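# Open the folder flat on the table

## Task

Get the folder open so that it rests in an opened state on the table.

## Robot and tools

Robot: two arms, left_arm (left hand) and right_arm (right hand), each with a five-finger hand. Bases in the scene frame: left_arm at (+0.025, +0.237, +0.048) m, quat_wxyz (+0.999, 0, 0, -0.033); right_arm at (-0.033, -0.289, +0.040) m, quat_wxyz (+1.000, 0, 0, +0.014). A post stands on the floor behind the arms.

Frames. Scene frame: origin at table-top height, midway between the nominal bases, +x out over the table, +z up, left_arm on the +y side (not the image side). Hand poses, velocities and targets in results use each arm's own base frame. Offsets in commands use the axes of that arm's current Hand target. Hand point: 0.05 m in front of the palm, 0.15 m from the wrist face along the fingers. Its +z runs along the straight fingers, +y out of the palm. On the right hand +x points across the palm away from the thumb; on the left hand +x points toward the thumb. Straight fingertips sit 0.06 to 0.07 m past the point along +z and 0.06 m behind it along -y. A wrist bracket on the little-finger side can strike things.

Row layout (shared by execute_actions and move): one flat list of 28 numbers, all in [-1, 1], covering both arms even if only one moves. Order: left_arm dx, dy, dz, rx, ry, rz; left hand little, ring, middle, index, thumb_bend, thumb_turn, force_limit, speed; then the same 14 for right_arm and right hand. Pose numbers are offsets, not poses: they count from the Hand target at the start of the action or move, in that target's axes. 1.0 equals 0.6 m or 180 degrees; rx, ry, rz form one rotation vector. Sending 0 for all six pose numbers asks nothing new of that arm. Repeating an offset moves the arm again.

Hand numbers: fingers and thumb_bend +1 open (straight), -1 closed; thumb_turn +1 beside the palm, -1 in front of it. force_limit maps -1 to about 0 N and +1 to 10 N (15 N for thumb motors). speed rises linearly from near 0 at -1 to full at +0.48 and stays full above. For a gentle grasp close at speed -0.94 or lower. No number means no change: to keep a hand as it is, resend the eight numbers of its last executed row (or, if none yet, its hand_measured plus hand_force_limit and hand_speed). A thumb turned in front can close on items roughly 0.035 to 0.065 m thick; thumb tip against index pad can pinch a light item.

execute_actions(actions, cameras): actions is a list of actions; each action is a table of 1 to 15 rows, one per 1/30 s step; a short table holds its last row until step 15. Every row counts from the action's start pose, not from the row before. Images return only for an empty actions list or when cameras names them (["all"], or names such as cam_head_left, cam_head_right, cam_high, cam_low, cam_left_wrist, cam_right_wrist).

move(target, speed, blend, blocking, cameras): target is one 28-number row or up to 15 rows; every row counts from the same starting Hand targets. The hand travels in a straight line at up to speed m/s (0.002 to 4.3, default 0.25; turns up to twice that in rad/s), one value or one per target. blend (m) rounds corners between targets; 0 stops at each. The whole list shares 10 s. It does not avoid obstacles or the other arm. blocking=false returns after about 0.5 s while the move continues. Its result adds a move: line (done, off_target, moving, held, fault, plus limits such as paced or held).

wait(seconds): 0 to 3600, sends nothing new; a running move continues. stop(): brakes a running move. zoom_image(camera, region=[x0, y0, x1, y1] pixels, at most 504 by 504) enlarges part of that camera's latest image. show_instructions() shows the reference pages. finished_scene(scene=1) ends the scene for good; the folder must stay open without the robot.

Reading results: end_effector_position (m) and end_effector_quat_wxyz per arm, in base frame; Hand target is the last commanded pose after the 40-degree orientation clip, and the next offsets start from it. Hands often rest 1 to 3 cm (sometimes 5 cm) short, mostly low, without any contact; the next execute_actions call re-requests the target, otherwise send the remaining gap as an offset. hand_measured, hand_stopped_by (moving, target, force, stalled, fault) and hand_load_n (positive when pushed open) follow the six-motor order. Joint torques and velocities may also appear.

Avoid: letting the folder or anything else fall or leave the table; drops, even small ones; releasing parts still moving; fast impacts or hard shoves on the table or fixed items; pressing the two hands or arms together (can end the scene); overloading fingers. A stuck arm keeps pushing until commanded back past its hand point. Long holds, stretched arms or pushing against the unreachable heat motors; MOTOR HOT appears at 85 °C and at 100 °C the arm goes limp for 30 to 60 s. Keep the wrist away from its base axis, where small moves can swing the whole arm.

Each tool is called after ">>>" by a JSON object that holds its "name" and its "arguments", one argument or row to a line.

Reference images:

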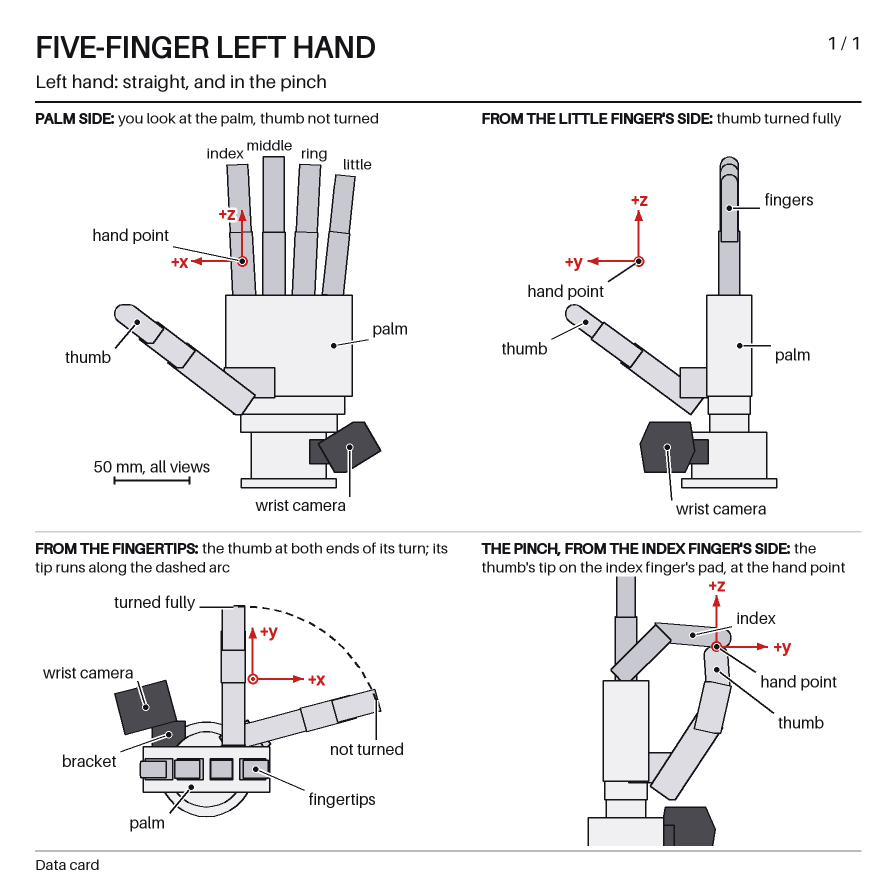

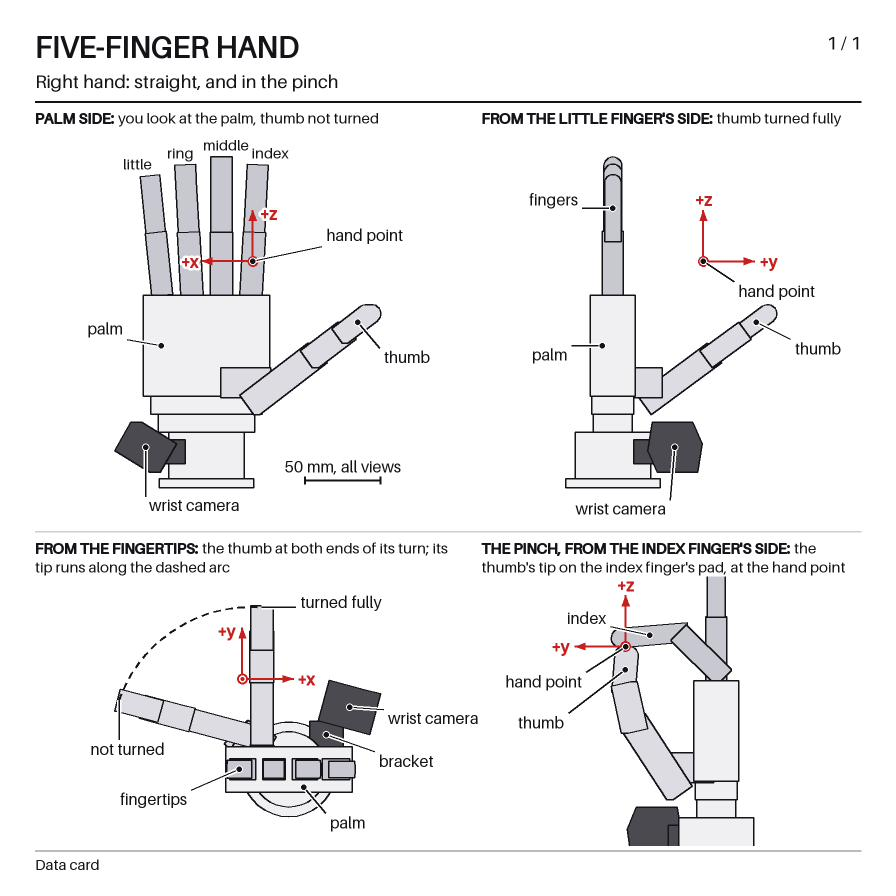

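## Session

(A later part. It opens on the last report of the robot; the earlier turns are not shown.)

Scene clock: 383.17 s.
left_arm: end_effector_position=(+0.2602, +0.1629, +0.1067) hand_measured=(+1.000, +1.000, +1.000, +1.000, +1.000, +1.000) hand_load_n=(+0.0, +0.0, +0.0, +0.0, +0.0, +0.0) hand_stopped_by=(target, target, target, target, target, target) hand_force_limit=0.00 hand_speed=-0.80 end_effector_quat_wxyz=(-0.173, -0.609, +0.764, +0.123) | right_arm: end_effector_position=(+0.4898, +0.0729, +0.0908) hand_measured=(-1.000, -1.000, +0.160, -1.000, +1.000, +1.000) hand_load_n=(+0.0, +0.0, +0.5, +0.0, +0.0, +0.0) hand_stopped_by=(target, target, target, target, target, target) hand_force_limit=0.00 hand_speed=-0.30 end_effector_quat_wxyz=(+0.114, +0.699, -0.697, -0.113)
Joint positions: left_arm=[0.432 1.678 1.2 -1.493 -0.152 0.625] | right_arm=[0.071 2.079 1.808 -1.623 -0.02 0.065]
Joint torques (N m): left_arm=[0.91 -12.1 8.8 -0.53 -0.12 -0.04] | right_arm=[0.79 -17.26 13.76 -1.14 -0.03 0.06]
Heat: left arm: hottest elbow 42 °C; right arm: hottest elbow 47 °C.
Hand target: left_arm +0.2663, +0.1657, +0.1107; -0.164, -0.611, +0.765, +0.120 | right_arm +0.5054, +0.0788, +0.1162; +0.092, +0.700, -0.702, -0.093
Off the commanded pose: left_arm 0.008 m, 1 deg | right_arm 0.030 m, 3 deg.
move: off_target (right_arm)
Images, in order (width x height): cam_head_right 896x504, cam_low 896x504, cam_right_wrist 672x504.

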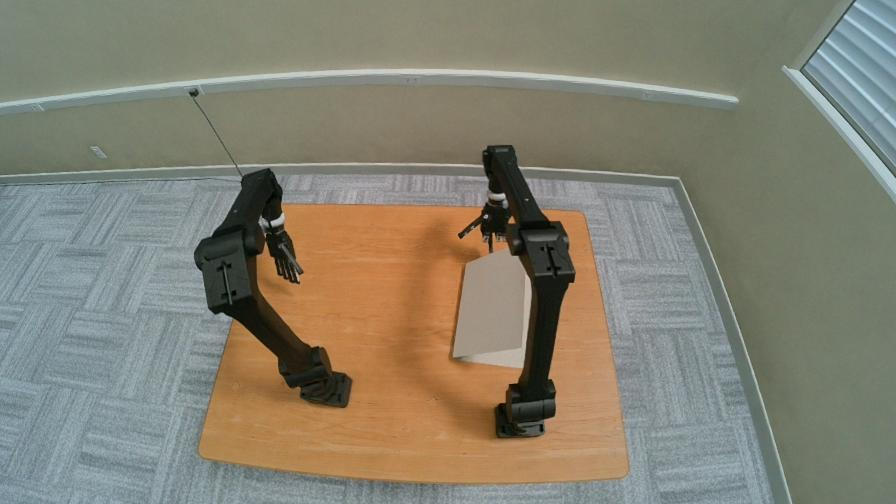

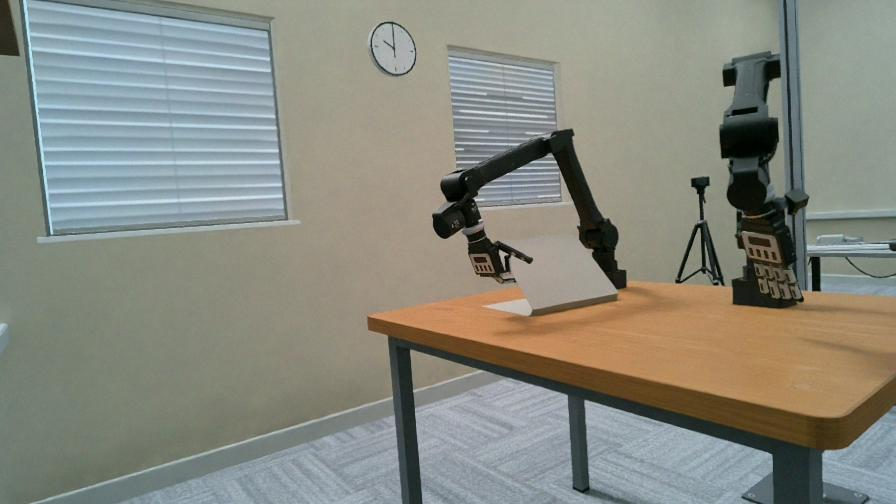

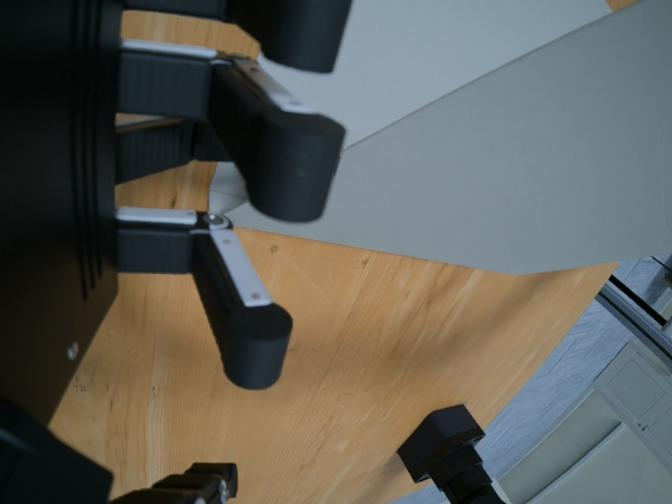

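>>> {"name": "move", "arguments": {
  "target": [0,0,0,0,0,0,1,1,1,1,1,1,0,-0.8,-0.045,0.0147,-0.029,0,0,0,-1,-1,0.16,-1,1,1,0,-0.3],
  "cameras": ["cam_low","cam_head_right","cam_right_wrist","cam_high"],
  "speed": 0.06
}}

>>> {"name": "zoom_image", "arguments": {
  "camera": "cam_low",
  "region": [450, 210, 630, 340]
}}

>>> {"name": "zoom_image", "arguments": {
  "camera": "cam_head_right",
  "region": [430, 220, 530, 310]
}}

Scene clock: 388.60 s.
left_arm: end_effector_position=(+0.2602, +0.1629, +0.1067) hand_measured=(+1.000, +1.000, +1.000, +1.000, +1.000, +1.000) hand_load_n=(+0.0, +0.0, +0.0, -0.5, +0.0, +0.0) hand_stopped_by=(target, target, target, target, target, target) hand_force_limit=0.00 hand_speed=-0.80 end_effector_quat_wxyz=(-0.173, -0.609, +0.764, +0.123) | right_arm: end_effector_position=(+0.4871, +0.1006, +0.1095) hand_measured=(-1.000, -1.000, +0.160, -1.000, +1.000, +1.000) hand_load_n=(+0.0, +0.5, +0.0, +0.0, +0.0, +0.0) hand_stopped_by=(target, target, target, target, target, target) hand_force_limit=0.00 hand_speed=-0.30 end_effector_quat_wxyz=(+0.115, +0.699, -0.697, -0.112)
Joint positions: left_arm=[0.432 1.678 1.2 -1.493 -0.152 0.625] | right_arm=[0.117 2.065 1.837 -1.663 -0.032 0.108]
Joint torques (N m): left_arm=[1.44 -11.87 9.06 -0.92 -0.06 0] | right_arm=[0.21 -17.49 13.63 -1.1 -0.04 0.06]
Heat: left arm: hottest elbow 42 °C; right arm: hottest elbow 48 °C.
Hand target: left_arm +0.2663, +0.1657, +0.1107; -0.164, -0.611, +0.765, +0.120 | right_arm +0.5015, +0.1058, +0.1353; +0.092, +0.700, -0.702, -0.094
Off the commanded pose: left_arm 0.008 m, 1 deg | right_arm 0.030 m, 3 deg.
joint sent to its limit (right arm) — joint 4 (wrist pitch), lower limit. The joint targets still meet the commanded pose.
move: off_target (right_arm)
Images, in order (width x height): cam_head_right 896x504, cam_high 896x504, cam_low 896x504, cam_right_wrist 672x504.

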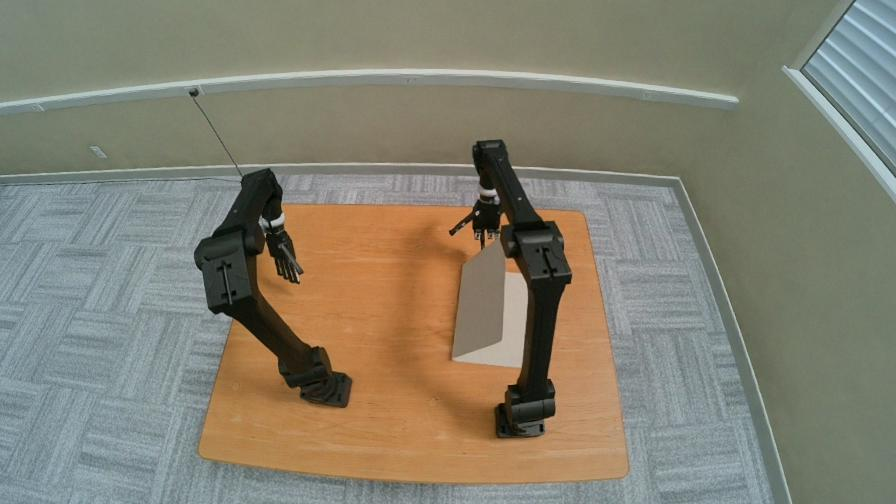

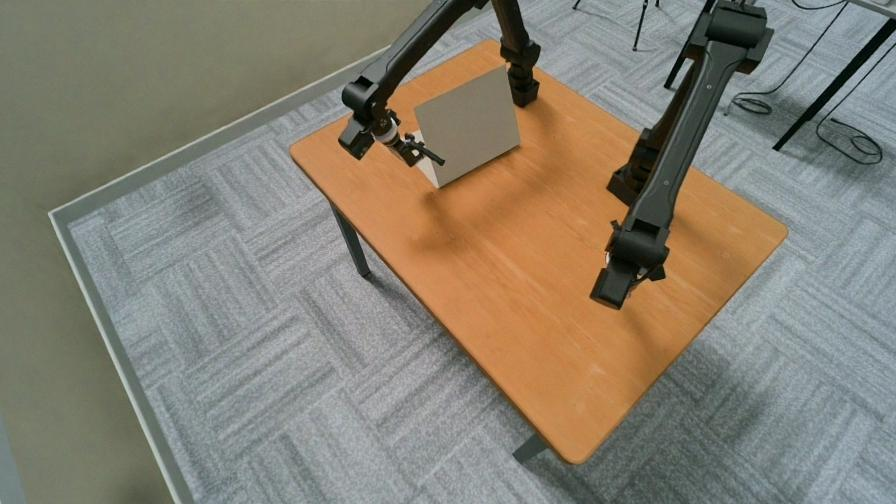

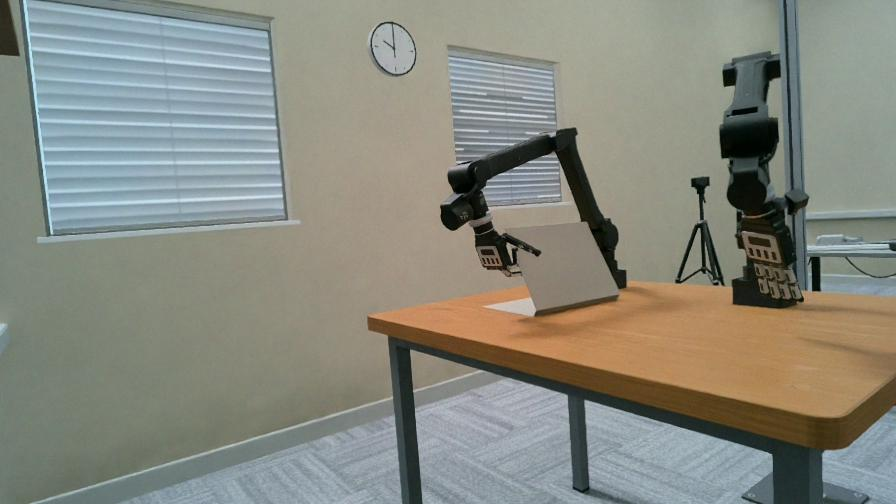

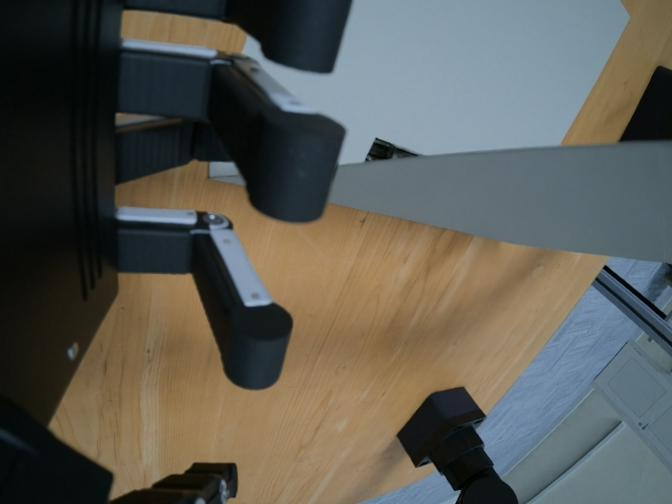

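Scaled by 2.800.

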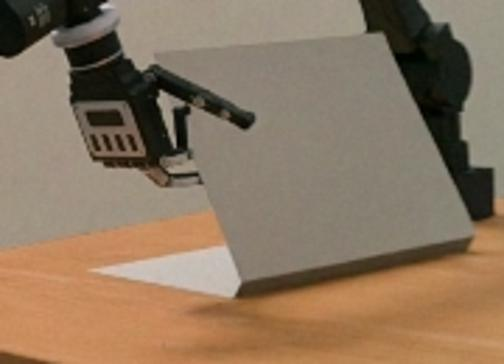

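Scaled by 5.040.

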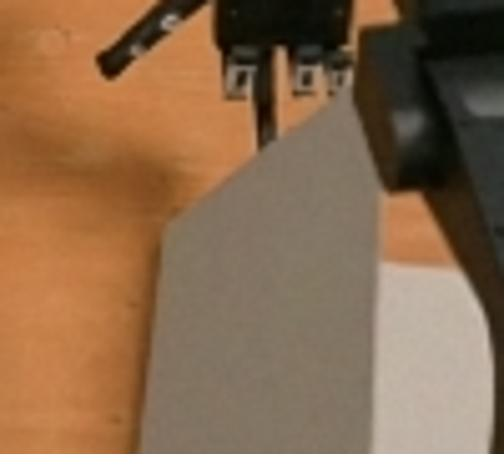

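>>> {"name": "move", "arguments": {
  "target": [0,0,0,0,0,0,1,1,1,1,1,1,0,-0.8,0,0,0,0,0,0,-1,-1,0.16,0.16,1,1,0,-0.3],
  "cameras": ["cam_low","cam_head_right","cam_right_wrist"],
  "speed": 0.06
}}

>>> {"name": "zoom_image", "arguments": {
  "camera": "cam_head_right",
  "region": [440, 200, 520, 270]
}}

Scene clock: 400.77 s.
left_arm: end_effector_position=(+0.2602, +0.1629, +0.1067) hand_measured=(+1.000, +1.000, +1.000, +1.000, +1.000, +1.000) hand_load_n=(+0.0, +0.0, +0.0, +0.0, +0.0, +0.0) hand_stopped_by=(target, target, target, target, target, target) hand_force_limit=0.00 hand_speed=-0.80 end_effector_quat_wxyz=(-0.173, -0.609, +0.764, +0.123) | right_arm: end_effector_position=(+0.4870, +0.1006, +0.1096) hand_measured=(-1.000, -1.000, +0.160, +0.160, +1.000, +1.000) hand_load_n=(+0.0, +0.0, +0.0, +0.0, +0.0, +0.0) hand_stopped_by=(target, target, target, target, target, target) hand_force_limit=0.00 hand_speed=-0.30 end_effector_quat_wxyz=(+0.115, +0.699, -0.697, -0.112)
Joint positions: left_arm=[0.432 1.678 1.2 -1.493 -0.152 0.625] | right_arm=[0.117 2.065 1.837 -1.663 -0.032 0.109]
Joint torques (N m): left_arm=[0.32 -12.16 8.99 -0.36 -0.11 -0.01] | right_arm=[0.38 -17.67 13.56 -1.07 -0.07 0.07]
Heat: left arm: hottest elbow 42 °C; right arm: hottest elbow 49 °C.
Hand target: left_arm +0.2663, +0.1657, +0.1107; -0.164, -0.611, +0.765, +0.120 | right_arm +0.5015, +0.1058, +0.1353; +0.092, +0.700, -0.702, -0.093
Off the commanded pose: left_arm 0.008 m, 1 deg | right_arm 0.030 m, 3 deg.
joint sent to its limit (right arm) — joint 4 (wrist pitch), lower limit. The joint targets still meet the commanded pose.
move: done
Images, in order (width x height): cam_head_right 896x504, cam_low 896x504, cam_right_wrist 672x504.

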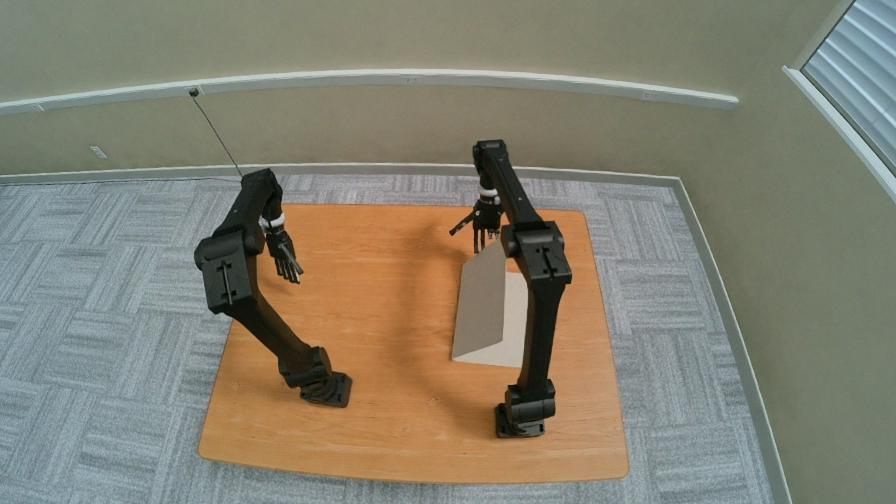

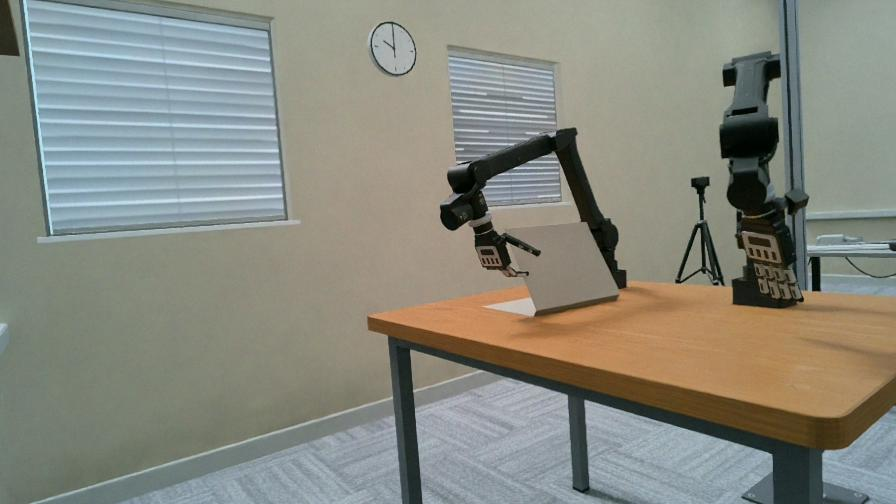

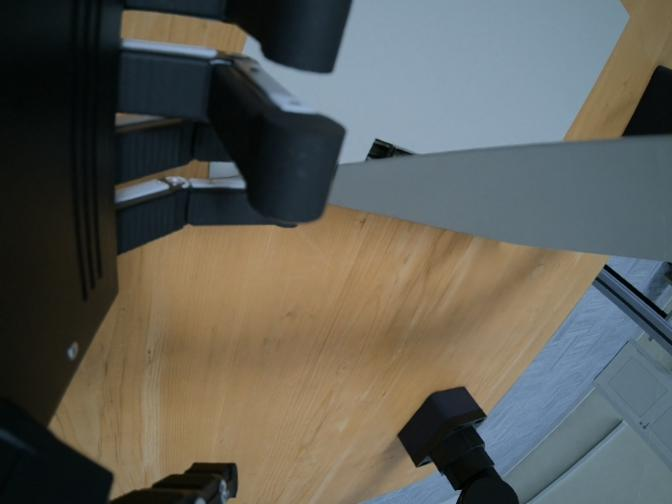

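Scaled by 6.300.

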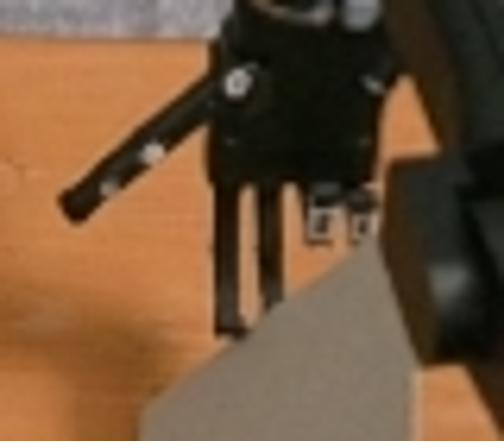

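>>> {"name": "move", "arguments": {
  "target": [0,0,0,0,0,0,1,1,1,1,1,1,0,-0.8,-0.0667,0.0045,-0.0125,0,0,0,-1,-1,0.16,0.16,1,1,0,-0.3],
  "cameras": ["cam_low","cam_head_right","cam_right_wrist","cam_high"],
  "speed": 0.04
}}

>>> {"name": "zoom_image", "arguments": {
  "camera": "cam_head_right",
  "region": [440, 200, 520, 270]
}}

>>> {"name": "zoom_image", "arguments": {
  "camera": "cam_low",
  "region": [460, 210, 640, 340]
}}

Scene clock: 409.97 s.
left_arm: end_effector_position=(+0.2602, +0.1629, +0.1067) hand_measured=(+1.000, +1.000, +1.000, +1.000, +1.000, +1.000) hand_load_n=(+0.0, +0.0, +0.0, +0.0, +0.0, +0.0) hand_stopped_by=(target, target, target, target, target, target) hand_force_limit=0.00 hand_speed=-0.80 end_effector_quat_wxyz=(-0.173, -0.609, +0.764, +0.123) | right_arm: end_effector_position=(+0.4870, +0.1387, +0.1153) hand_measured=(-1.000, -1.000, +0.160, +0.160, +1.000, +1.000) hand_load_n=(+0.0, +0.0, +0.0, +0.0, +0.0, +0.0) hand_stopped_by=(target, target, target, target, target, target) hand_force_limit=0.00 hand_speed=-0.30 end_effector_quat_wxyz=(+0.108, +0.699, -0.699, -0.106)
Joint positions: left_arm=[0.432 1.678 1.2 -1.493 -0.152 0.625] | right_arm=[0.179 2.063 1.855 -1.663 -0.051 0.172]
Joint torques (N m): left_arm=[1.08 -11.22 8.99 -0.57 -0.13 0] | right_arm=[0.26 -17.9 13.78 -1.06 -0.06 0.06]
Heat: left arm: hottest elbow 42 °C; right arm: hottest elbow 49 °C.
Hand target: left_arm +0.2663, +0.1657, +0.1107; -0.164, -0.611, +0.765, +0.120 | right_arm +0.5011, +0.1457, +0.1432; +0.092, +0.700, -0.702, -0.093
Off the commanded pose: left_arm 0.008 m, 1 deg | right_arm 0.032 m, 2 deg.
joint sent to its limit (right arm) — joint 4 (wrist pitch), lower limit. The joint targets still meet the commanded pose.
move: off_target (right_arm)
Images, in order (width x height): cam_head_right 896x504, cam_high 896x504, cam_low 896x504, cam_right_wrist 672x504.

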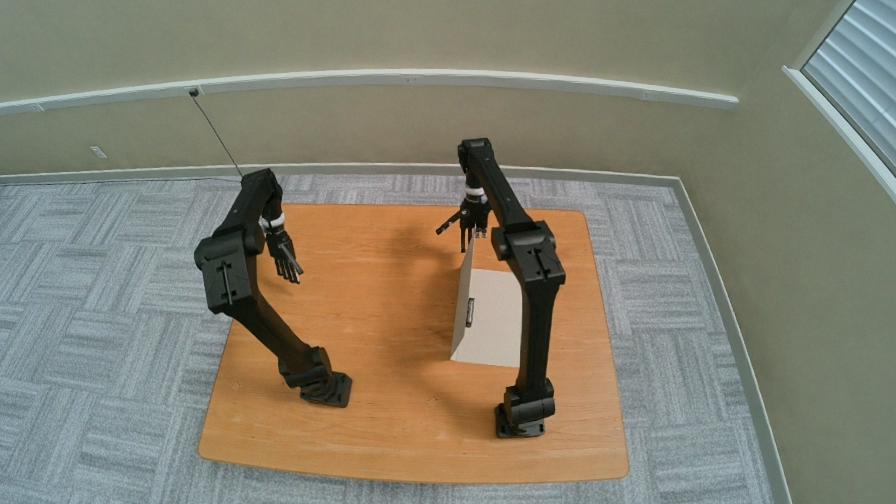

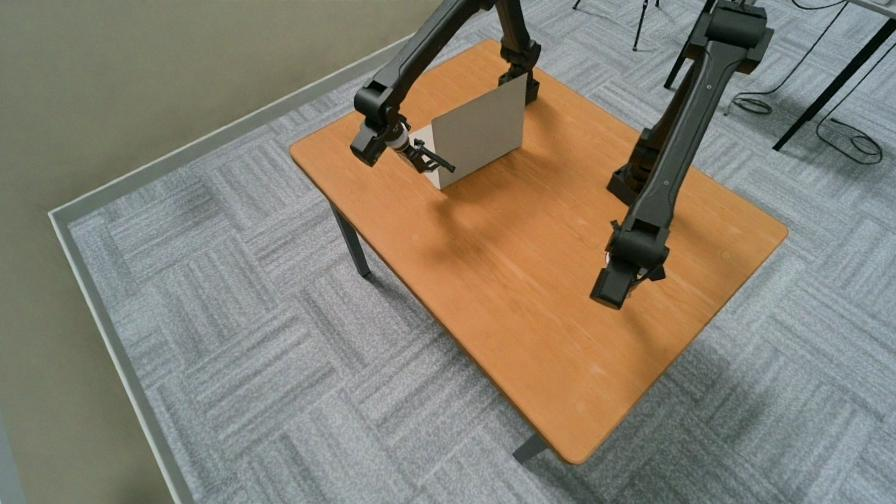

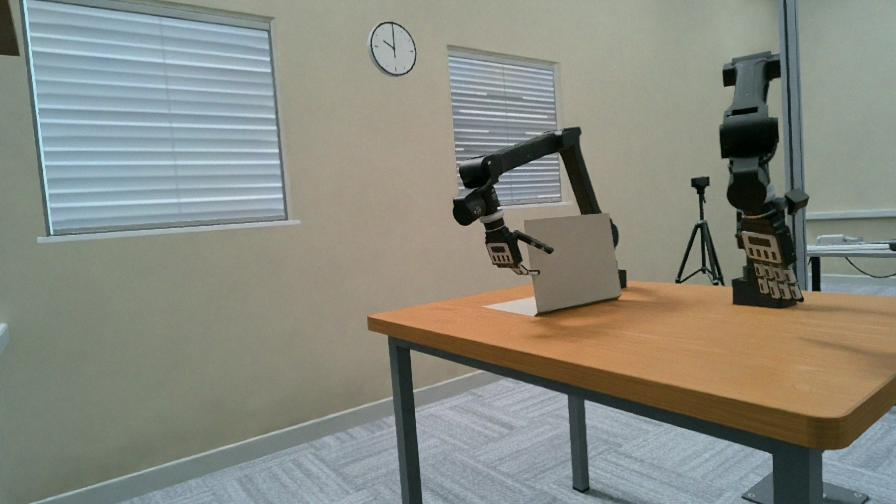

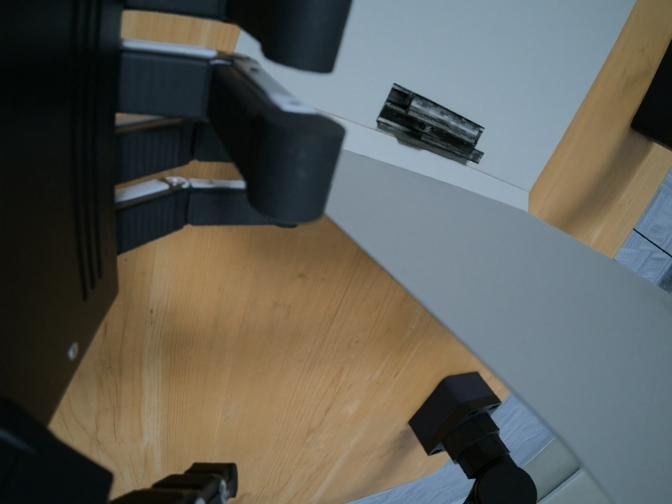

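Scaled by 6.300.

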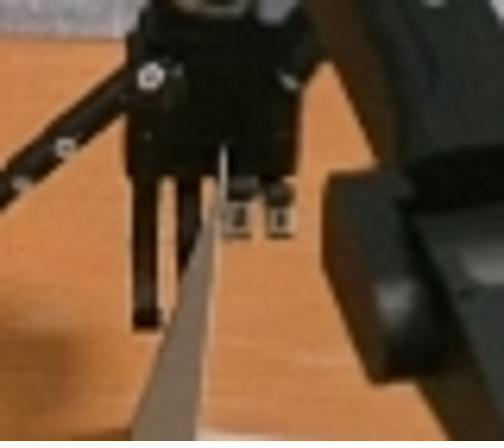

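Scaled by 2.800.

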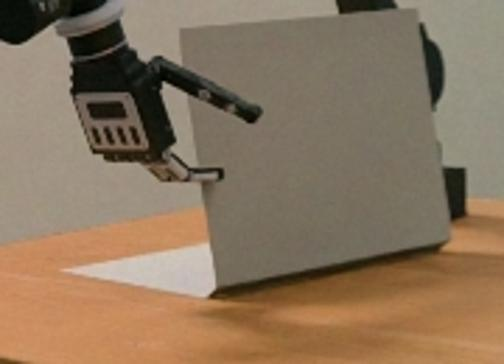

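>>> {"name": "move", "arguments": {
  "target": [0,0,0,0,0,0,1,1,1,1,1,1,0,-0.8,-0.0417,0,0,0,0,0,-1,-1,0.16,0.16,1,1,0,-0.3],
  "cameras": ["cam_low","cam_head_right","cam_right_wrist","cam_high"],
  "speed": 0.04
}}

>>> {"name": "zoom_image", "arguments": {
  "camera": "cam_head_right",
  "region": [440, 200, 520, 270]
}}

>>> {"name": "zoom_image", "arguments": {
  "camera": "cam_low",
  "region": [460, 210, 640, 340]
}}

Scene clock: 415.77 s.
left_arm: end_effector_position=(+0.2602, +0.1629, +0.1067) hand_measured=(+1.000, +1.000, +1.000, +1.000, +1.000, +1.000) hand_load_n=(+0.0, +0.0, +0.5, -0.5, +0.0, +0.0) hand_stopped_by=(target, target, target, target, target, target) hand_force_limit=0.00 hand_speed=-0.80 end_effector_quat_wxyz=(-0.173, -0.609, +0.764, +0.123) | right_arm: end_effector_position=(+0.4872, +0.1647, +0.1202) hand_measured=(-1.000, -1.000, +0.160, +0.160, +1.000, +1.000) hand_load_n=(+0.0, +0.0, +0.5, +0.0, +0.0, +0.0) hand_stopped_by=(target, target, target, target, target, target) hand_force_limit=0.00 hand_speed=-0.30 end_effector_quat_wxyz=(+0.102, +0.700, -0.700, -0.102)
Joint positions: left_arm=[0.432 1.678 1.2 -1.493 -0.152 0.625] | right_arm=[0.22 2.063 1.873 -1.664 -0.062 0.211]
Joint torques (N m): left_arm=[1.08 -10.99 8.85 -0.4 -0.1 0.01] | right_arm=[0.85 -16.97 13.91 -0.96 -0.04 0.08]
Heat: left arm: hottest elbow 42 °C; right arm: hottest elbow 49 °C.
Hand target: left_arm +0.2663, +0.1657, +0.1107; -0.164, -0.611, +0.765, +0.120 | right_arm +0.5011, +0.1707, +0.1432; +0.092, +0.700, -0.702, -0.093
Off the commanded pose: left_arm 0.008 m, 1 deg | right_arm 0.028 m, 2 deg.
joint sent to its limit (right arm) — joint 4 (wrist pitch), lower limit. The joint targets still meet the commanded pose.
move: off_target (right_arm)
Images, in order (width x height): cam_head_right 896x504, cam_high 896x504, cam_low 896x504, cam_right_wrist 672x504.

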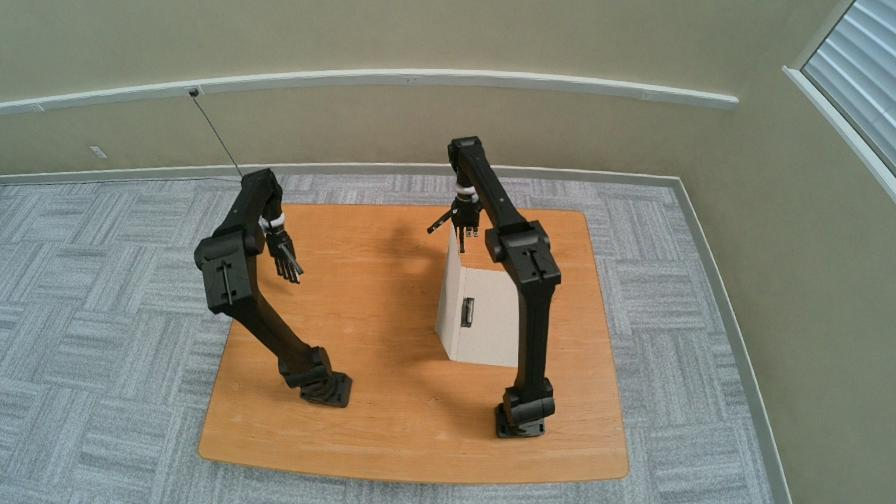

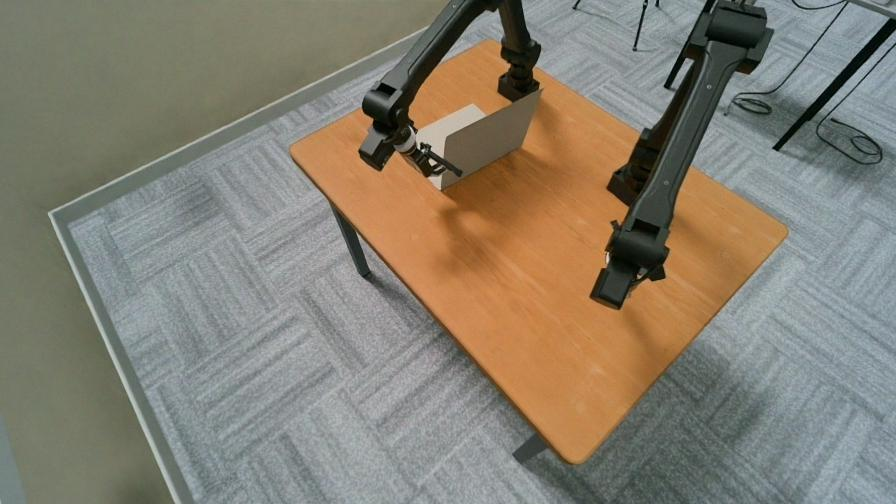

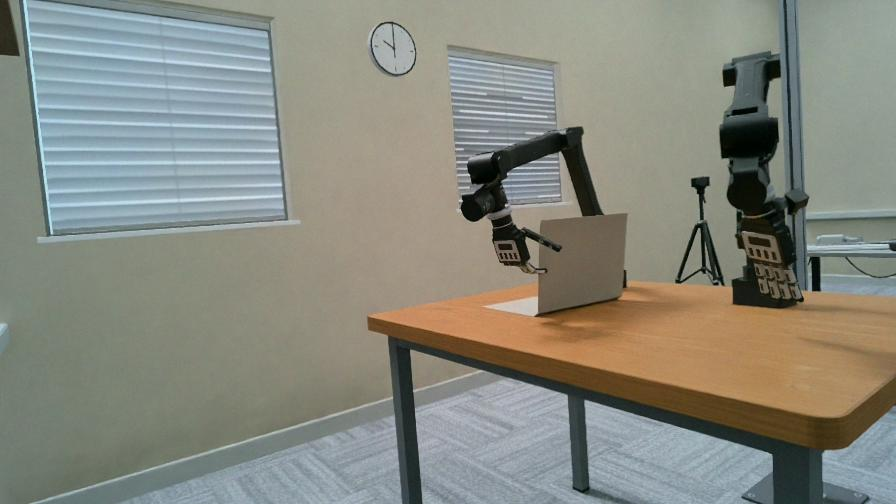

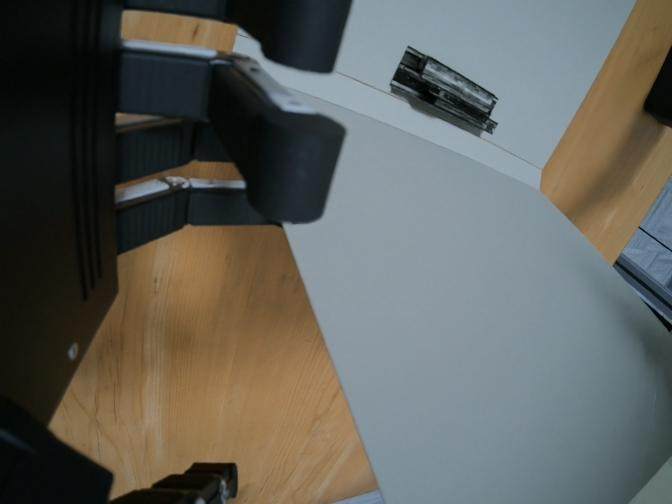

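Scaled by 6.300.

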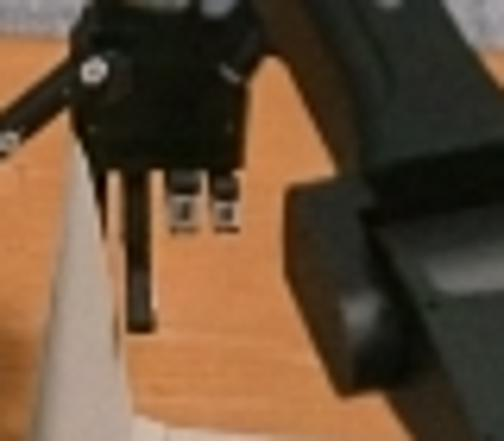

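Scaled by 2.800.

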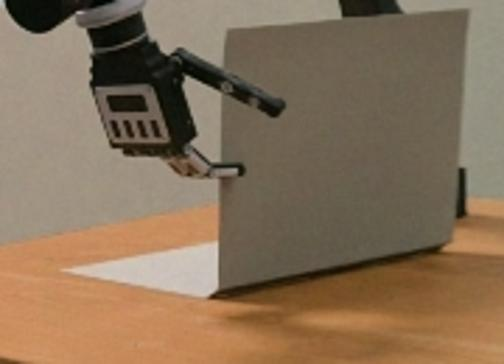

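>>> {"name": "move", "arguments": {
  "target": [0,0,0,0,0,0,1,1,1,1,1,1,0,-0.8,0,0,0,0,0,0,-1,-1,-1,0.16,-1,1,0,-0.5],
  "cameras": ["cam_low","cam_head_right","cam_right_wrist","cam_high"],
  "speed": 0.04
}}

>>> {"name": "zoom_image", "arguments": {
  "camera": "cam_head_right",
  "region": [430, 200, 510, 270]
}}

>>> {"name": "zoom_image", "arguments": {
  "camera": "cam_low",
  "region": [460, 210, 640, 340]
}}

Scene clock: 438.97 s.
left_arm: end_effector_position=(+0.2602, +0.1629, +0.1067) hand_measured=(+1.000, +1.000, +1.000, +1.000, +1.000, +1.000) hand_load_n=(+0.0, +0.5, +0.0, +0.0, +0.0, +0.0) hand_stopped_by=(target, target, target, target, target, target) hand_force_limit=0.00 hand_speed=-0.80 end_effector_quat_wxyz=(-0.173, -0.609, +0.764, +0.123) | right_arm: end_effector_position=(+0.4872, +0.1647, +0.1202) hand_measured=(-1.000, -1.000, -1.000, +0.160, -0.892, +1.000) hand_load_n=(+0.0, +0.0, +0.0, +0.0, +9.5, +0.0) hand_stopped_by=(target, target, target, target, force, target) hand_force_limit=0.00 hand_speed=-0.50 end_effector_quat_wxyz=(+0.102, +0.699, -0.700, -0.102)
Joint positions: left_arm=[0.432 1.678 1.2 -1.493 -0.152 0.625] | right_arm=[0.22 2.063 1.873 -1.664 -0.062 0.212]
Joint torques (N m): left_arm=[1.2 -12.28 9.05 -0.59 -0.1 0.04] | right_arm=[0.26 -17.08 13.91 -1.09 -0.03 0.07]
Heat: left arm: hottest elbow 42 °C; right arm: hottest elbow 50 °C.
Hand target: left_arm +0.2663, +0.1657, +0.1107; -0.164, -0.611, +0.765, +0.120 | right_arm +0.5011, +0.1707, +0.1432; +0.092, +0.700, -0.702, -0.093
Off the commanded pose: left_arm 0.008 m, 1 deg | right_arm 0.028 m, 2 deg.
joint sent to its limit (right arm) — joint 4 (wrist pitch), lower limit. The joint targets still meet the commanded pose.
move: done
Images, in order (width x height): cam_head_right 896x504, cam_high 896x504, cam_low 896x504, cam_right_wrist 672x504.

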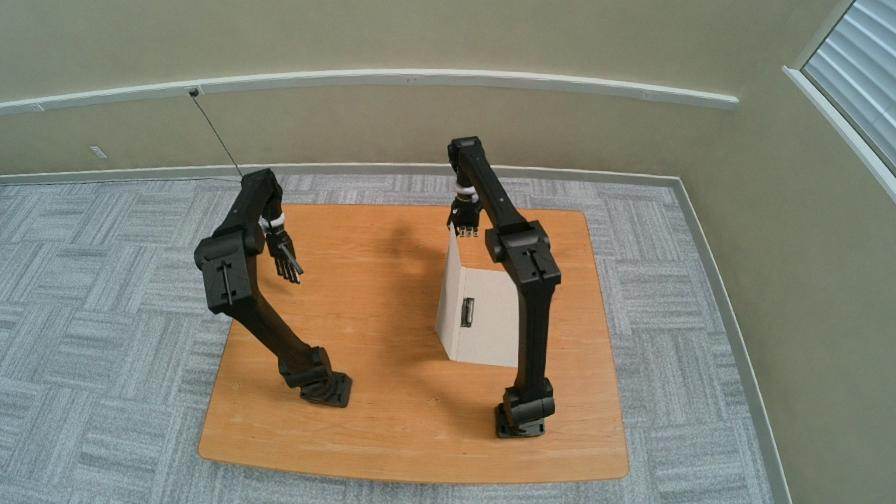

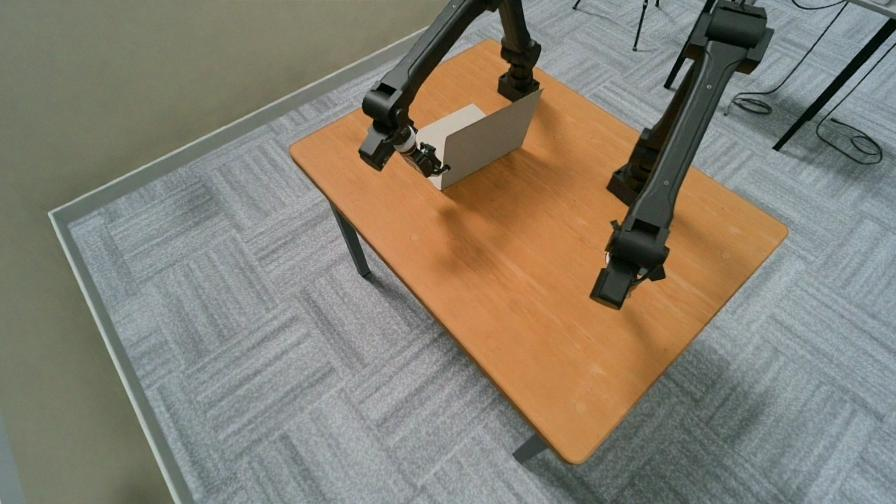

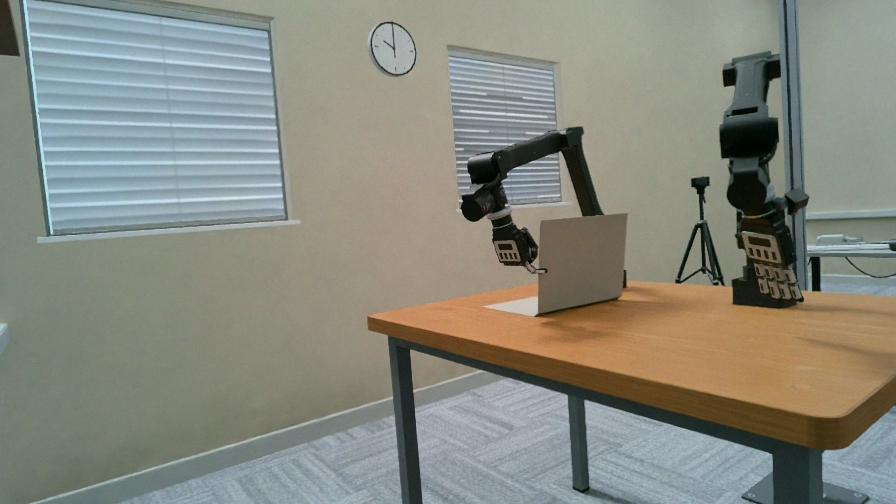

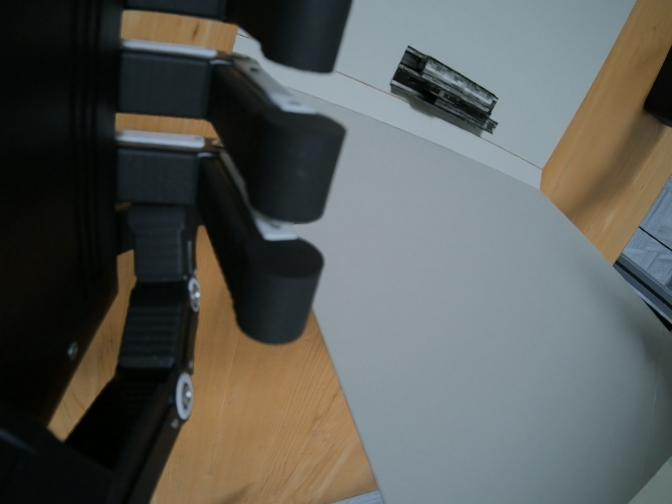

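Scaled by 6.300.

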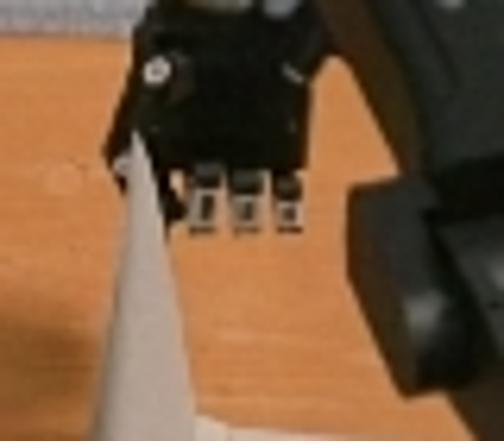

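Scaled by 2.800.

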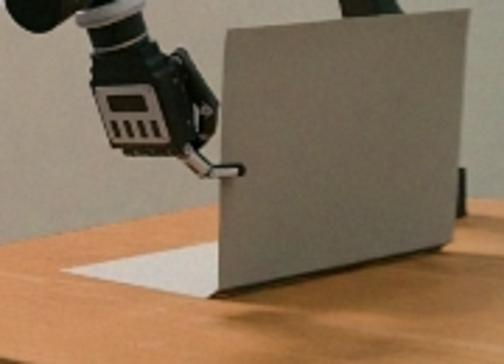

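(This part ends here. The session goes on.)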